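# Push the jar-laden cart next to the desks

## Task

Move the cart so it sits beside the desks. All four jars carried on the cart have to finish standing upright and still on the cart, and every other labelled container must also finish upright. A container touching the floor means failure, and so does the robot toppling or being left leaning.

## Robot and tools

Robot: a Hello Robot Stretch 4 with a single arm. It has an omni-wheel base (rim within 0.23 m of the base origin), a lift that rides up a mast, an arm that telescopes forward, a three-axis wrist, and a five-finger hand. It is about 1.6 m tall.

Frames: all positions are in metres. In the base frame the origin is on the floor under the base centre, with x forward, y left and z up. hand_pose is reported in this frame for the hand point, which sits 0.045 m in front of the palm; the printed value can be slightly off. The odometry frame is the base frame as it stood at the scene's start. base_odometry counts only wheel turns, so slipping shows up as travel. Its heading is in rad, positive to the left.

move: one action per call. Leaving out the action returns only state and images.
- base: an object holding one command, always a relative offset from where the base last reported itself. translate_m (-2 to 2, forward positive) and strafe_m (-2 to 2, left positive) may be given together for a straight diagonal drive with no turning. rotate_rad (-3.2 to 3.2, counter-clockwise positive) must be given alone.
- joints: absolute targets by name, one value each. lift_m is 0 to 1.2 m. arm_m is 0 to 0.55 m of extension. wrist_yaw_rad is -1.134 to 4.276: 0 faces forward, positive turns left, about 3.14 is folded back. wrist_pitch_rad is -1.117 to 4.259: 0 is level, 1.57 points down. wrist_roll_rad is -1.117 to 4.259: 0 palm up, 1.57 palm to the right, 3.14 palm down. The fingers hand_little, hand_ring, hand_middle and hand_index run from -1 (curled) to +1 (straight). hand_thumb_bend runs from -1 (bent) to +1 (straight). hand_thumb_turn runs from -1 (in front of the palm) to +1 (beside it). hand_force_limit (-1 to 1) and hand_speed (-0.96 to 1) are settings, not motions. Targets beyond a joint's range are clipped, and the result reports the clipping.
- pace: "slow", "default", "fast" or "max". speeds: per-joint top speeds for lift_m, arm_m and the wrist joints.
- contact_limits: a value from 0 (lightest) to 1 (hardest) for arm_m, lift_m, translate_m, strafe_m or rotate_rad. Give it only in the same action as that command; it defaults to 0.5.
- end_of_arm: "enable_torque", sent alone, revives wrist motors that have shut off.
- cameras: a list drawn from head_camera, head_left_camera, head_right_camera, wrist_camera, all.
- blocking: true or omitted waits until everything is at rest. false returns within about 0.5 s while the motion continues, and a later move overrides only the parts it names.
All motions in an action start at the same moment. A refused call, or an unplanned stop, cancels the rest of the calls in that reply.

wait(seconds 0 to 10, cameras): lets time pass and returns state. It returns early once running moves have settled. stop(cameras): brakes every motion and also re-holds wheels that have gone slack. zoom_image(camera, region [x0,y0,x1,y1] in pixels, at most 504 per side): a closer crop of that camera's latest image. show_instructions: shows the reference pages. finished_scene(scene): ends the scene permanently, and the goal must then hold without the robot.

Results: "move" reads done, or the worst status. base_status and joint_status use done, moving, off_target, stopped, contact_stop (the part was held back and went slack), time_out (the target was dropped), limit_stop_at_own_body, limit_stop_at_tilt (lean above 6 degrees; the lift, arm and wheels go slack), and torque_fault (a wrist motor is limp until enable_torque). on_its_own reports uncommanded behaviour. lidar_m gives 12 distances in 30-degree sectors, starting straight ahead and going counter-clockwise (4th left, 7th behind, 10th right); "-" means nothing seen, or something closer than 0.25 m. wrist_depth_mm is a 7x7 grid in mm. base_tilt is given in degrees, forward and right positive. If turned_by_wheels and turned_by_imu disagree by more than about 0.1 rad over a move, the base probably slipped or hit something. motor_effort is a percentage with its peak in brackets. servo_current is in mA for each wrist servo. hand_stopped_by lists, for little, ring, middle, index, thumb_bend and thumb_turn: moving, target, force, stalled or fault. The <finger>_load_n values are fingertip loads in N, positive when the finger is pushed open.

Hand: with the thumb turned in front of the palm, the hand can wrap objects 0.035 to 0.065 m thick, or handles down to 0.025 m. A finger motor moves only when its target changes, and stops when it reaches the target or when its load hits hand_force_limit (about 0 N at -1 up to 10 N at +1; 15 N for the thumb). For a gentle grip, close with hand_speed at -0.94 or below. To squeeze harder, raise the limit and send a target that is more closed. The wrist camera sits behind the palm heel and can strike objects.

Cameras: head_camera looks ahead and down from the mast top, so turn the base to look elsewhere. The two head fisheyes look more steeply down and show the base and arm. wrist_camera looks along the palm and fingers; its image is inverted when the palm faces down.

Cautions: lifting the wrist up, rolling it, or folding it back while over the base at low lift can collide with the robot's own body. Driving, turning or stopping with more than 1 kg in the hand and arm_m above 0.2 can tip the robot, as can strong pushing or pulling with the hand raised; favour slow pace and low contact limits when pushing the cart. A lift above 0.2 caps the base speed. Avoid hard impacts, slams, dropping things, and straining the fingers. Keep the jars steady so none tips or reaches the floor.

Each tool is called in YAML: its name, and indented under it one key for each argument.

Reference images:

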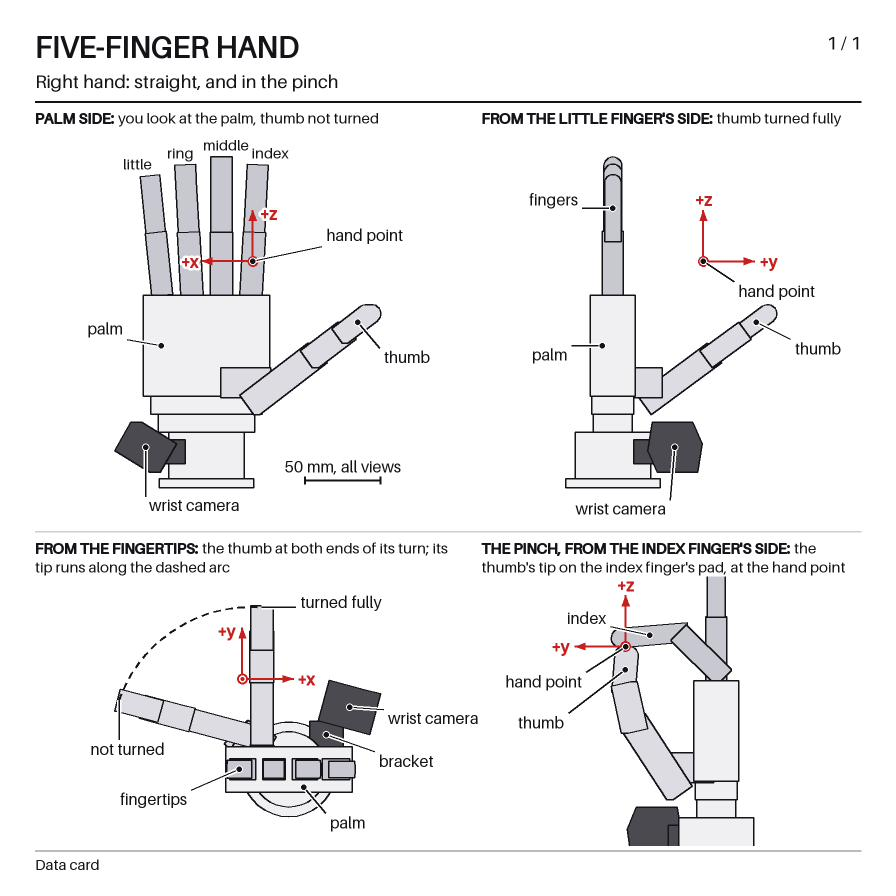

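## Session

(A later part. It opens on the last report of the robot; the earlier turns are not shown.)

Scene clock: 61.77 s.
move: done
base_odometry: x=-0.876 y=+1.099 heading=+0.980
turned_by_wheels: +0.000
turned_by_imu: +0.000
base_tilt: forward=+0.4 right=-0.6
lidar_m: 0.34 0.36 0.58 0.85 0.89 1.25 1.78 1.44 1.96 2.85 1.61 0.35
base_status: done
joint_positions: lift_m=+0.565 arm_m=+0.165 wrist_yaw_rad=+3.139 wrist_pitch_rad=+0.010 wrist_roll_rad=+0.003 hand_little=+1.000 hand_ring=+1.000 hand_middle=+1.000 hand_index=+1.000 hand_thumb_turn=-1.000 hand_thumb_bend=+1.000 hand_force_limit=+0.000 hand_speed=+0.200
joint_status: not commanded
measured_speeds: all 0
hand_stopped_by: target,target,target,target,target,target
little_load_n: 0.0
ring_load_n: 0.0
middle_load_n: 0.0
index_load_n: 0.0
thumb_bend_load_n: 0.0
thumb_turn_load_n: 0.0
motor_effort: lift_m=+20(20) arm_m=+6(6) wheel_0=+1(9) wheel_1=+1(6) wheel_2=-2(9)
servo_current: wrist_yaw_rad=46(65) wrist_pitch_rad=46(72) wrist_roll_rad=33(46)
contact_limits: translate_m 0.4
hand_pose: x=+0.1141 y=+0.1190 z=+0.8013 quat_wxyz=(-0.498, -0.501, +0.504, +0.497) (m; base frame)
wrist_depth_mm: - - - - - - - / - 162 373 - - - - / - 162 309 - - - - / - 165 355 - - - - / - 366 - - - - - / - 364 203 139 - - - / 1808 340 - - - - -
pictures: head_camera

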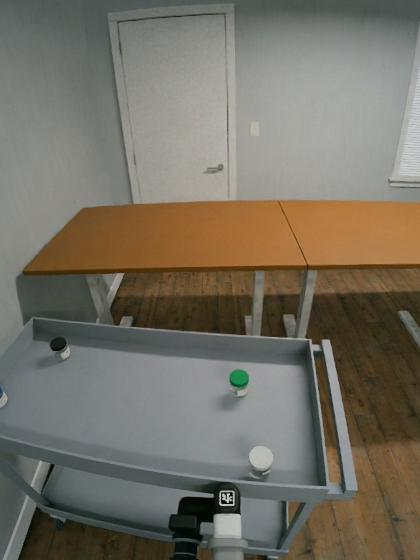

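move:
  base: {"translate_m": -0.05}

move:
  base: {"strafe_m": -0.15}

move:
  base: {"translate_m": 0.13}
  pace: "slow"
  contact_limits: {"translate_m": 0.4}
  cameras: ["head_camera"]

Scene clock: 63.53 s.
move: done
base_odometry: x=-0.904 y=+1.058 heading=+0.980
turned_by_wheels: +0.000
turned_by_imu: +0.000
base_tilt: forward=+0.4 right=-0.6
lidar_m: 0.40 0.42 0.66 0.83 0.90 1.23 1.79 1.38 1.89 2.84 1.70 0.38
base_status: done
joint_positions: lift_m=+0.565 arm_m=+0.165 wrist_yaw_rad=+3.139 wrist_pitch_rad=+0.010 wrist_roll_rad=+0.003 hand_little=+1.000 hand_ring=+1.000 hand_middle=+1.000 hand_index=+1.000 hand_thumb_turn=-1.000 hand_thumb_bend=+1.000 hand_force_limit=+0.000 hand_speed=+0.200
joint_status: not commanded
measured_speeds: all 0
hand_stopped_by: target,target,target,target,target,target
little_load_n: 0.0
ring_load_n: 0.0
middle_load_n: 0.0
index_load_n: 0.0
thumb_bend_load_n: 0.0
thumb_turn_load_n: 0.0
motor_effort: lift_m=+20(20) arm_m=+5(6) wheel_0=-1(8) wheel_1=-1(5) wheel_2=-2(9)
servo_current: wrist_yaw_rad=52(72) wrist_pitch_rad=39(65) wrist_roll_rad=46(46)
hand_pose: x=+0.1141 y=+0.1190 z=+0.8013 quat_wxyz=(-0.498, -0.501, +0.504, +0.497) (m; base frame)
wrist_depth_mm: - - - - - - - / - 160 359 - - - - / - 154 283 - - - - / 133 163 312 - - - - / - 347 - - - - - / - 345 203 139 - - - / 1756 345 - - - - -
pictures: none

Scene clock: 65.27 s.
move: done
base_odometry: x=-0.779 y=+0.974 heading=+0.979
turned_by_wheels: +0.000
turned_by_imu: +0.000
base_tilt: forward=+0.4 right=-0.6
lidar_m: 0.35 0.41 0.66 1.00 1.05 1.47 1.34 1.36 1.88 2.66 1.72 0.38
base_status: done
joint_positions: lift_m=+0.565 arm_m=+0.165 wrist_yaw_rad=+3.139 wrist_pitch_rad=+0.010 wrist_roll_rad=+0.003 hand_little=+1.000 hand_ring=+1.000 hand_middle=+1.000 hand_index=+1.000 hand_thumb_turn=-1.000 hand_thumb_bend=+1.000 hand_force_limit=+0.000 hand_speed=+0.200
joint_status: not commanded
measured_speeds: all 0
hand_stopped_by: target,target,target,target,target,target
little_load_n: 0.0
ring_load_n: 0.0
middle_load_n: 0.5
index_load_n: 0.0
thumb_bend_load_n: 0.0
thumb_turn_load_n: 0.0
motor_effort: lift_m=+19(20) arm_m=+5(6) wheel_0=-1(10) wheel_1=+0(9) wheel_2=-1(3)
servo_current: wrist_yaw_rad=46(65) wrist_pitch_rad=46(59) wrist_roll_rad=39(46)
hand_pose: x=+0.1140 y=+0.1189 z=+0.8013 quat_wxyz=(-0.498, -0.501, +0.504, +0.497) (m; base frame)
wrist_depth_mm: - - - - - - - / - 151 359 - - - - / - 156 250 - - - - / 132 162 309 - - - - / - 347 - - - - - / - 345 202 139 - - - / 1756 345 - - - - -
pictures: none

Scene clock: 67.83 s.
move: done
base_odometry: x=-0.707 y=+1.082 heading=+0.979
turned_by_wheels: +0.000
turned_by_imu: +0.000
base_tilt: forward=+0.4 right=-0.6
lidar_m: 0.34 0.36 0.52 1.01 1.07 1.43 1.49 1.51 2.02 2.67 1.50 0.34
base_status: done
joint_positions: lift_m=+0.565 arm_m=+0.165 wrist_yaw_rad=+3.139 wrist_pitch_rad=+0.010 wrist_roll_rad=+0.003 hand_little=+1.000 hand_ring=+1.000 hand_middle=+1.000 hand_index=+1.000 hand_thumb_turn=-1.000 hand_thumb_bend=+1.000 hand_force_limit=+0.000 hand_speed=+0.200
joint_status: not commanded
measured_speeds: all 0
hand_stopped_by: target,target,target,target,target,target
little_load_n: 0.0
ring_load_n: 0.0
middle_load_n: 0.0
index_load_n: 0.0
thumb_bend_load_n: 0.0
thumb_turn_load_n: 0.0
motor_effort: lift_m=+20(20) arm_m=+5(7) wheel_0=+0(8) wheel_1=+1(6) wheel_2=-3(8)
servo_current: wrist_yaw_rad=52(59) wrist_pitch_rad=52(59) wrist_roll_rad=46(46)
contact_limits: translate_m 0.4
hand_pose: x=+0.1140 y=+0.1189 z=+0.8014 quat_wxyz=(-0.498, -0.501, +0.504, +0.497) (m; base frame)
wrist_depth_mm: - - - - - - - / - 162 370 - - - - / - 162 310 - - - - / - 164 336 - - - - / - 368 - - - - - / - 362 - 139 - - - / 1863 340 - - - - -
pictures: head_camera

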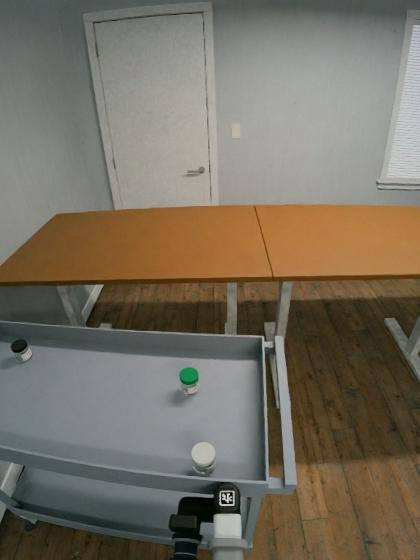

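move:
  base: {"translate_m": -0.02}

move:
  base: {"strafe_m": 0.29}

move:
  base: {"translate_m": 0.18}
  pace: "slow"
  contact_limits: {"translate_m": 0.4}
  cameras: ["head_camera"]

Scene clock: 69.43 s.
move: done
base_odometry: x=-0.718 y=+1.066 heading=+0.979
turned_by_wheels: +0.000
turned_by_imu: +0.000
base_tilt: forward=+0.4 right=-0.6
lidar_m: 0.36 0.38 0.57 1.01 1.05 1.46 1.45 1.47 1.97 2.68 1.53 0.39
base_status: done
joint_positions: lift_m=+0.565 arm_m=+0.165 wrist_yaw_rad=+3.139 wrist_pitch_rad=+0.010 wrist_roll_rad=+0.003 hand_little=+1.000 hand_ring=+1.000 hand_middle=+1.000 hand_index=+1.000 hand_thumb_turn=-1.000 hand_thumb_bend=+1.000 hand_force_limit=+0.000 hand_speed=+0.200
joint_status: not commanded
measured_speeds: all 0
hand_stopped_by: target,target,target,target,target,target
little_load_n: 0.0
ring_load_n: 0.0
middle_load_n: 0.0
index_load_n: 0.0
thumb_bend_load_n: -0.5
thumb_turn_load_n: 0.0
motor_effort: lift_m=+19(20) arm_m=+5(6) wheel_0=+0(6) wheel_1=+0(6) wheel_2=+0(7)
servo_current: wrist_yaw_rad=39(59) wrist_pitch_rad=46(59) wrist_roll_rad=33(46)
hand_pose: x=+0.1140 y=+0.1189 z=+0.8014 quat_wxyz=(-0.498, -0.501, +0.504, +0.497) (m; base frame)
wrist_depth_mm: - - - - - - - / - 161 357 - - - - / - 160 281 - - - - / - 162 310 - - - - / - 351 - - - - - / - 347 202 139 - - - / 1921 340 - - - - -
pictures: none

Scene clock: 71.73 s.
move: done
base_odometry: x=-0.959 y=+1.227 heading=+0.980
turned_by_wheels: +0.000
turned_by_imu: +0.000
base_tilt: forward=+0.5 right=-0.6
lidar_m: 0.37 0.42 0.59 0.72 0.74 1.03 2.07 1.52 2.04 2.96 0.52 0.38
base_status: done
joint_positions: lift_m=+0.565 arm_m=+0.165 wrist_yaw_rad=+3.139 wrist_pitch_rad=+0.010 wrist_roll_rad=+0.003 hand_little=+1.000 hand_ring=+1.000 hand_middle=+1.000 hand_index=+1.000 hand_thumb_turn=-1.000 hand_thumb_bend=+1.000 hand_force_limit=+0.000 hand_speed=+0.200
joint_status: not commanded
measured_speeds: all 0
hand_stopped_by: target,target,target,target,target,target
little_load_n: 0.0
ring_load_n: 0.0
middle_load_n: 0.0
index_load_n: 0.0
thumb_bend_load_n: 0.0
thumb_turn_load_n: 0.0
motor_effort: lift_m=+20(20) arm_m=+5(6) wheel_0=+0(10) wheel_1=+0(10) wheel_2=+2(4)
servo_current: wrist_yaw_rad=46(65) wrist_pitch_rad=52(72) wrist_roll_rad=20(46)
hand_pose: x=+0.1141 y=+0.1190 z=+0.8013 quat_wxyz=(-0.498, -0.501, +0.504, +0.497) (m; base frame)
wrist_depth_mm: - - - - - - - / - 162 364 - - - - / - 162 310 - - - - / - 164 353 - - - - / - 366 - - - - - / - 359 - 139 - - - / 1756 340 - - - - -
pictures: none

Scene clock: 74.83 s.
move: done
base_odometry: x=-0.858 y=+1.377 heading=+0.980
turned_by_wheels: +0.000
turned_by_imu: +0.001
base_tilt: forward=+0.4 right=-0.6
lidar_m: 0.35 0.36 0.53 0.73 0.76 1.06 2.25 1.70 2.28 2.97 0.48 0.34
base_status: done
joint_positions: lift_m=+0.565 arm_m=+0.165 wrist_yaw_rad=+3.139 wrist_pitch_rad=+0.009 wrist_roll_rad=+0.003 hand_little=+1.000 hand_ring=+1.000 hand_middle=+1.000 hand_index=+1.000 hand_thumb_turn=-1.000 hand_thumb_bend=+1.000 hand_force_limit=+0.000 hand_speed=+0.200
joint_status: not commanded
measured_speeds: all 0
hand_stopped_by: target,target,target,target,target,target
little_load_n: 0.0
ring_load_n: 0.0
middle_load_n: 0.0
index_load_n: 0.0
thumb_bend_load_n: 0.0
thumb_turn_load_n: 0.0
motor_effort: lift_m=+20(20) arm_m=+5(8) wheel_0=+1(9) wheel_1=+2(7) wheel_2=-2(13)
servo_current: wrist_yaw_rad=46(65) wrist_pitch_rad=52(65) wrist_roll_rad=33(46)
contact_limits: translate_m 0.4
hand_pose: x=+0.1141 y=+0.1189 z=+0.8014 quat_wxyz=(-0.498, -0.501, +0.504, +0.498) (m; base frame)
wrist_depth_mm: - - - - - - - / - 162 373 - - - - / - 162 310 - - - - / - 164 336 - - - - / - 389 - - - - - / - 362 - 139 - - - / 1921 340 - - - - -
pictures: head_camera

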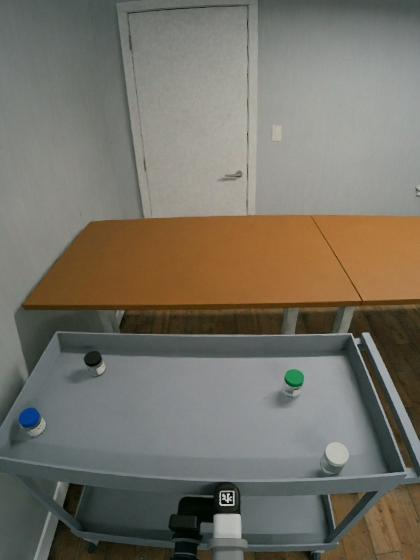

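move:
  base: {"translate_m": -0.02}

move:
  base: {"strafe_m": 0.14}

move:
  base: {"translate_m": 0.095}
  pace: "slow"
  contact_limits: {"translate_m": 0.4}
  cameras: ["head_camera"]

zoom_image:
  camera: "head_camera"
  region: [20, 280, 420, 390]

Scene clock: 76.47 s.
move: done
base_odometry: x=-0.870 y=+1.360 heading=+0.980
turned_by_wheels: +0.000
turned_by_imu: +0.000
base_tilt: forward=+0.4 right=-0.6
lidar_m: 0.36 0.37 0.51 0.72 0.74 1.03 2.22 1.69 2.24 2.97 0.52 0.38
base_status: done
joint_positions: lift_m=+0.565 arm_m=+0.165 wrist_yaw_rad=+3.139 wrist_pitch_rad=+0.009 wrist_roll_rad=+0.003 hand_little=+1.000 hand_ring=+1.000 hand_middle=+1.000 hand_index=+1.000 hand_thumb_turn=-1.000 hand_thumb_bend=+1.000 hand_force_limit=+0.000 hand_speed=+0.200
joint_status: not commanded
measured_speeds: all 0
hand_stopped_by: target,target,target,target,target,target
little_load_n: 0.0
ring_load_n: 0.0
middle_load_n: 0.0
index_load_n: 0.0
thumb_bend_load_n: 0.0
thumb_turn_load_n: 0.0
motor_effort: lift_m=+20(20) arm_m=+5(6) wheel_0=-1(4) wheel_1=+0(4) wheel_2=+0(7)
servo_current: wrist_yaw_rad=46(59) wrist_pitch_rad=46(72) wrist_roll_rad=39(39)
hand_pose: x=+0.1141 y=+0.1189 z=+0.8014 quat_wxyz=(-0.498, -0.501, +0.504, +0.498) (m; base frame)
wrist_depth_mm: - - - - - - - / - 160 362 - - - - / - 160 259 - - - - / 135 163 312 - - - - / - 349 - - - - - / - 349 195 139 - - - / 1983 342 - - - - -
pictures: none

Scene clock: 78.13 s.
move: done
base_odometry: x=-0.986 y=+1.438 heading=+0.980
turned_by_wheels: +0.000
turned_by_imu: +0.000
base_tilt: forward=+0.4 right=-0.6
lidar_m: 0.37 0.39 0.54 0.56 0.62 0.85 2.26 1.72 2.27 3.09 0.52 0.37
base_status: done
joint_positions: lift_m=+0.565 arm_m=+0.165 wrist_yaw_rad=+3.139 wrist_pitch_rad=+0.009 wrist_roll_rad=+0.003 hand_little=+1.000 hand_ring=+1.000 hand_middle=+1.000 hand_index=+1.000 hand_thumb_turn=-1.000 hand_thumb_bend=+1.000 hand_force_limit=+0.000 hand_speed=+0.200
joint_status: not commanded
measured_speeds: all 0
hand_stopped_by: target,target,target,target,target,target
little_load_n: -0.5
ring_load_n: 0.0
middle_load_n: 0.0
index_load_n: 0.0
thumb_bend_load_n: 0.0
thumb_turn_load_n: 0.0
motor_effort: lift_m=+20(20) arm_m=+5(6) wheel_0=+1(10) wheel_1=-2(9) wheel_2=+1(3)
servo_current: wrist_yaw_rad=52(65) wrist_pitch_rad=59(65) wrist_roll_rad=33(46)
hand_pose: x=+0.1141 y=+0.1190 z=+0.8014 quat_wxyz=(-0.498, -0.501, +0.504, +0.498) (m; base frame)
wrist_depth_mm: - - - - - - - / - 162 364 - - - - / - 162 310 - - - - / - 164 353 - - - - / - 370 - - - - - / - 362 - 139 - - - / 1863 338 - - - - -
pictures: none

Scene clock: 80.37 s.
move: done
base_odometry: x=-0.933 y=+1.517 heading=+0.980
turned_by_wheels: +0.000
turned_by_imu: +0.001
base_tilt: forward=+0.4 right=-0.6
lidar_m: 0.34 0.36 0.50 0.57 0.61 0.84 2.35 1.82 2.38 3.10 0.51 0.35
base_status: done
joint_positions: lift_m=+0.565 arm_m=+0.165 wrist_yaw_rad=+3.139 wrist_pitch_rad=+0.009 wrist_roll_rad=+0.003 hand_little=+1.000 hand_ring=+1.000 hand_middle=+1.000 hand_index=+1.000 hand_thumb_turn=-1.000 hand_thumb_bend=+1.000 hand_force_limit=+0.000 hand_speed=+0.200
joint_status: not commanded
measured_speeds: all 0
hand_stopped_by: target,target,target,target,target,target
little_load_n: 0.0
ring_load_n: 0.0
middle_load_n: 0.0
index_load_n: 0.0
thumb_bend_load_n: 0.0
thumb_turn_load_n: 0.0
motor_effort: lift_m=+20(20) arm_m=+5(7) wheel_0=+3(8) wheel_1=+3(7) wheel_2=-2(12)
servo_current: wrist_yaw_rad=39(72) wrist_pitch_rad=33(65) wrist_roll_rad=46(46)
contact_limits: translate_m 0.4
hand_pose: x=+0.1141 y=+0.1190 z=+0.8015 quat_wxyz=(-0.498, -0.501, +0.504, +0.498) (m; base frame)
wrist_depth_mm: - - - - - - - / - 162 364 - - - - / - 162 310 - - - - / - 163 324 - - - - / - 384 - - - - - / - 355 - 139 - - - / 1921 340 - - - - -
pictures: head_camera

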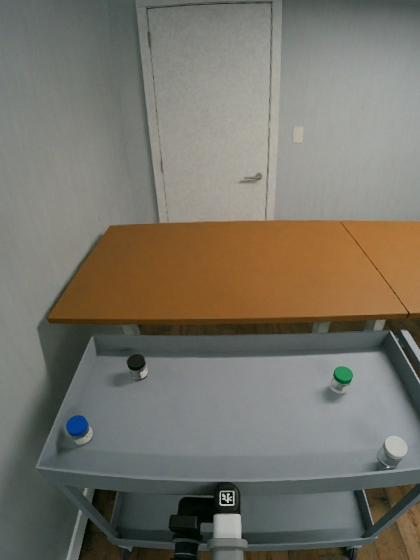

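Scaled by 1.260 from the camera's 420x560 image, which has a finer 1200x1600 frame.

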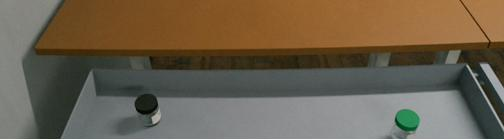

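move:
  base: {"translate_m": 0.045}
  pace: "slow"
  contact_limits: {"translate_m": 0.35}
  cameras: ["head_camera"]

zoom_image:
  camera: "head_camera"
  region: [20, 280, 420, 390]

Scene clock: 82.50 s.
move: done
base_odometry: x=-0.908 y=+1.554 heading=+0.980
turned_by_wheels: +0.000
turned_by_imu: +0.000
base_tilt: forward=+0.4 right=-0.6
lidar_m: 0.37 0.38 0.49 0.58 0.62 0.88 2.38 1.85 2.43 3.09 0.51 0.36
base_status: done
joint_positions: lift_m=+0.565 arm_m=+0.165 wrist_yaw_rad=+3.139 wrist_pitch_rad=+0.009 wrist_roll_rad=+0.003 hand_little=+1.000 hand_ring=+1.000 hand_middle=+1.000 hand_index=+1.000 hand_thumb_turn=-1.000 hand_thumb_bend=+1.000 hand_force_limit=+0.000 hand_speed=+0.200
joint_status: not commanded
measured_speeds: all 0
hand_stopped_by: target,target,target,target,target,target
little_load_n: 0.0
ring_load_n: 0.0
middle_load_n: 0.0
index_load_n: 0.0
thumb_bend_load_n: 0.0
thumb_turn_load_n: 0.0
motor_effort: lift_m=+20(20) arm_m=+5(6) wheel_0=+2(6) wheel_1=+2(5) wheel_2=-1(9)
servo_current: wrist_yaw_rad=39(59) wrist_pitch_rad=39(72) wrist_roll_rad=33(46)
contact_limits: translate_m 0.35
hand_pose: x=+0.1141 y=+0.1190 z=+0.8015 quat_wxyz=(-0.498, -0.501, +0.504, +0.498) (m; base frame)
wrist_depth_mm: - - - - - - - / - 161 366 - - - - / - 162 312 - - - - / - 164 353 - - - - / - 389 - - - - - / - 362 - 139 - - - / 1983 340 - - - - -
pictures: head_camera

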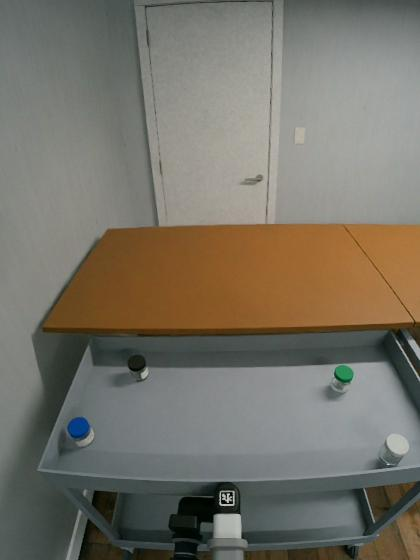

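Scaled by 1.260 from the camera's 420x560 image, which has a finer 1200x1600 frame.

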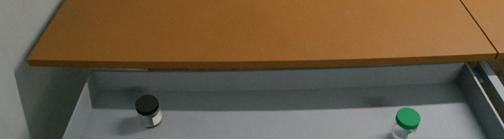

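move:
  base: {"translate_m": -0.1}
  cameras: ["head_camera"]

Scene clock: 84.50 s.
move: done
base_odometry: x=-0.964 y=+1.471 heading=+0.980
turned_by_wheels: +0.000
turned_by_imu: +0.001
base_tilt: forward=+0.4 right=-0.6
lidar_m: 0.43 0.48 0.61 0.58 0.63 0.85 2.27 1.75 2.31 3.11 0.65 0.47
base_status: done
joint_positions: lift_m=+0.565 arm_m=+0.165 wrist_yaw_rad=+3.139 wrist_pitch_rad=+0.009 wrist_roll_rad=+0.003 hand_little=+1.000 hand_ring=+1.000 hand_middle=+1.000 hand_index=+1.000 hand_thumb_turn=-1.000 hand_thumb_bend=+1.000 hand_force_limit=+0.000 hand_speed=+0.200
joint_status: not commanded
measured_speeds: all 0
hand_stopped_by: target,target,target,target,target,target
little_load_n: 0.0
ring_load_n: 0.0
middle_load_n: 0.0
index_load_n: 0.0
thumb_bend_load_n: 0.0
thumb_turn_load_n: 0.0
motor_effort: lift_m=+20(20) arm_m=+5(6) wheel_0=+1(9) wheel_1=+0(6) wheel_2=-1(8)
servo_current: wrist_yaw_rad=52(59) wrist_pitch_rad=52(59) wrist_roll_rad=33(39)
hand_pose: x=+0.1141 y=+0.1189 z=+0.8015 quat_wxyz=(-0.498, -0.501, +0.504, +0.498) (m; base frame)
wrist_depth_mm: - - - - - - - / - 151 359 - - - - / - 155 202 - - - - / 131 162 309 - - - - / - 345 - - - - - / - 345 195 139 - - - / - 345 - - - - -
pictures: head_camera

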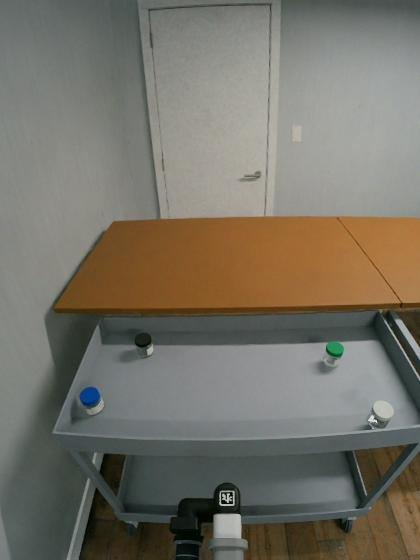

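finished_scene:
  scene: 3

The scene is finished: the task was done.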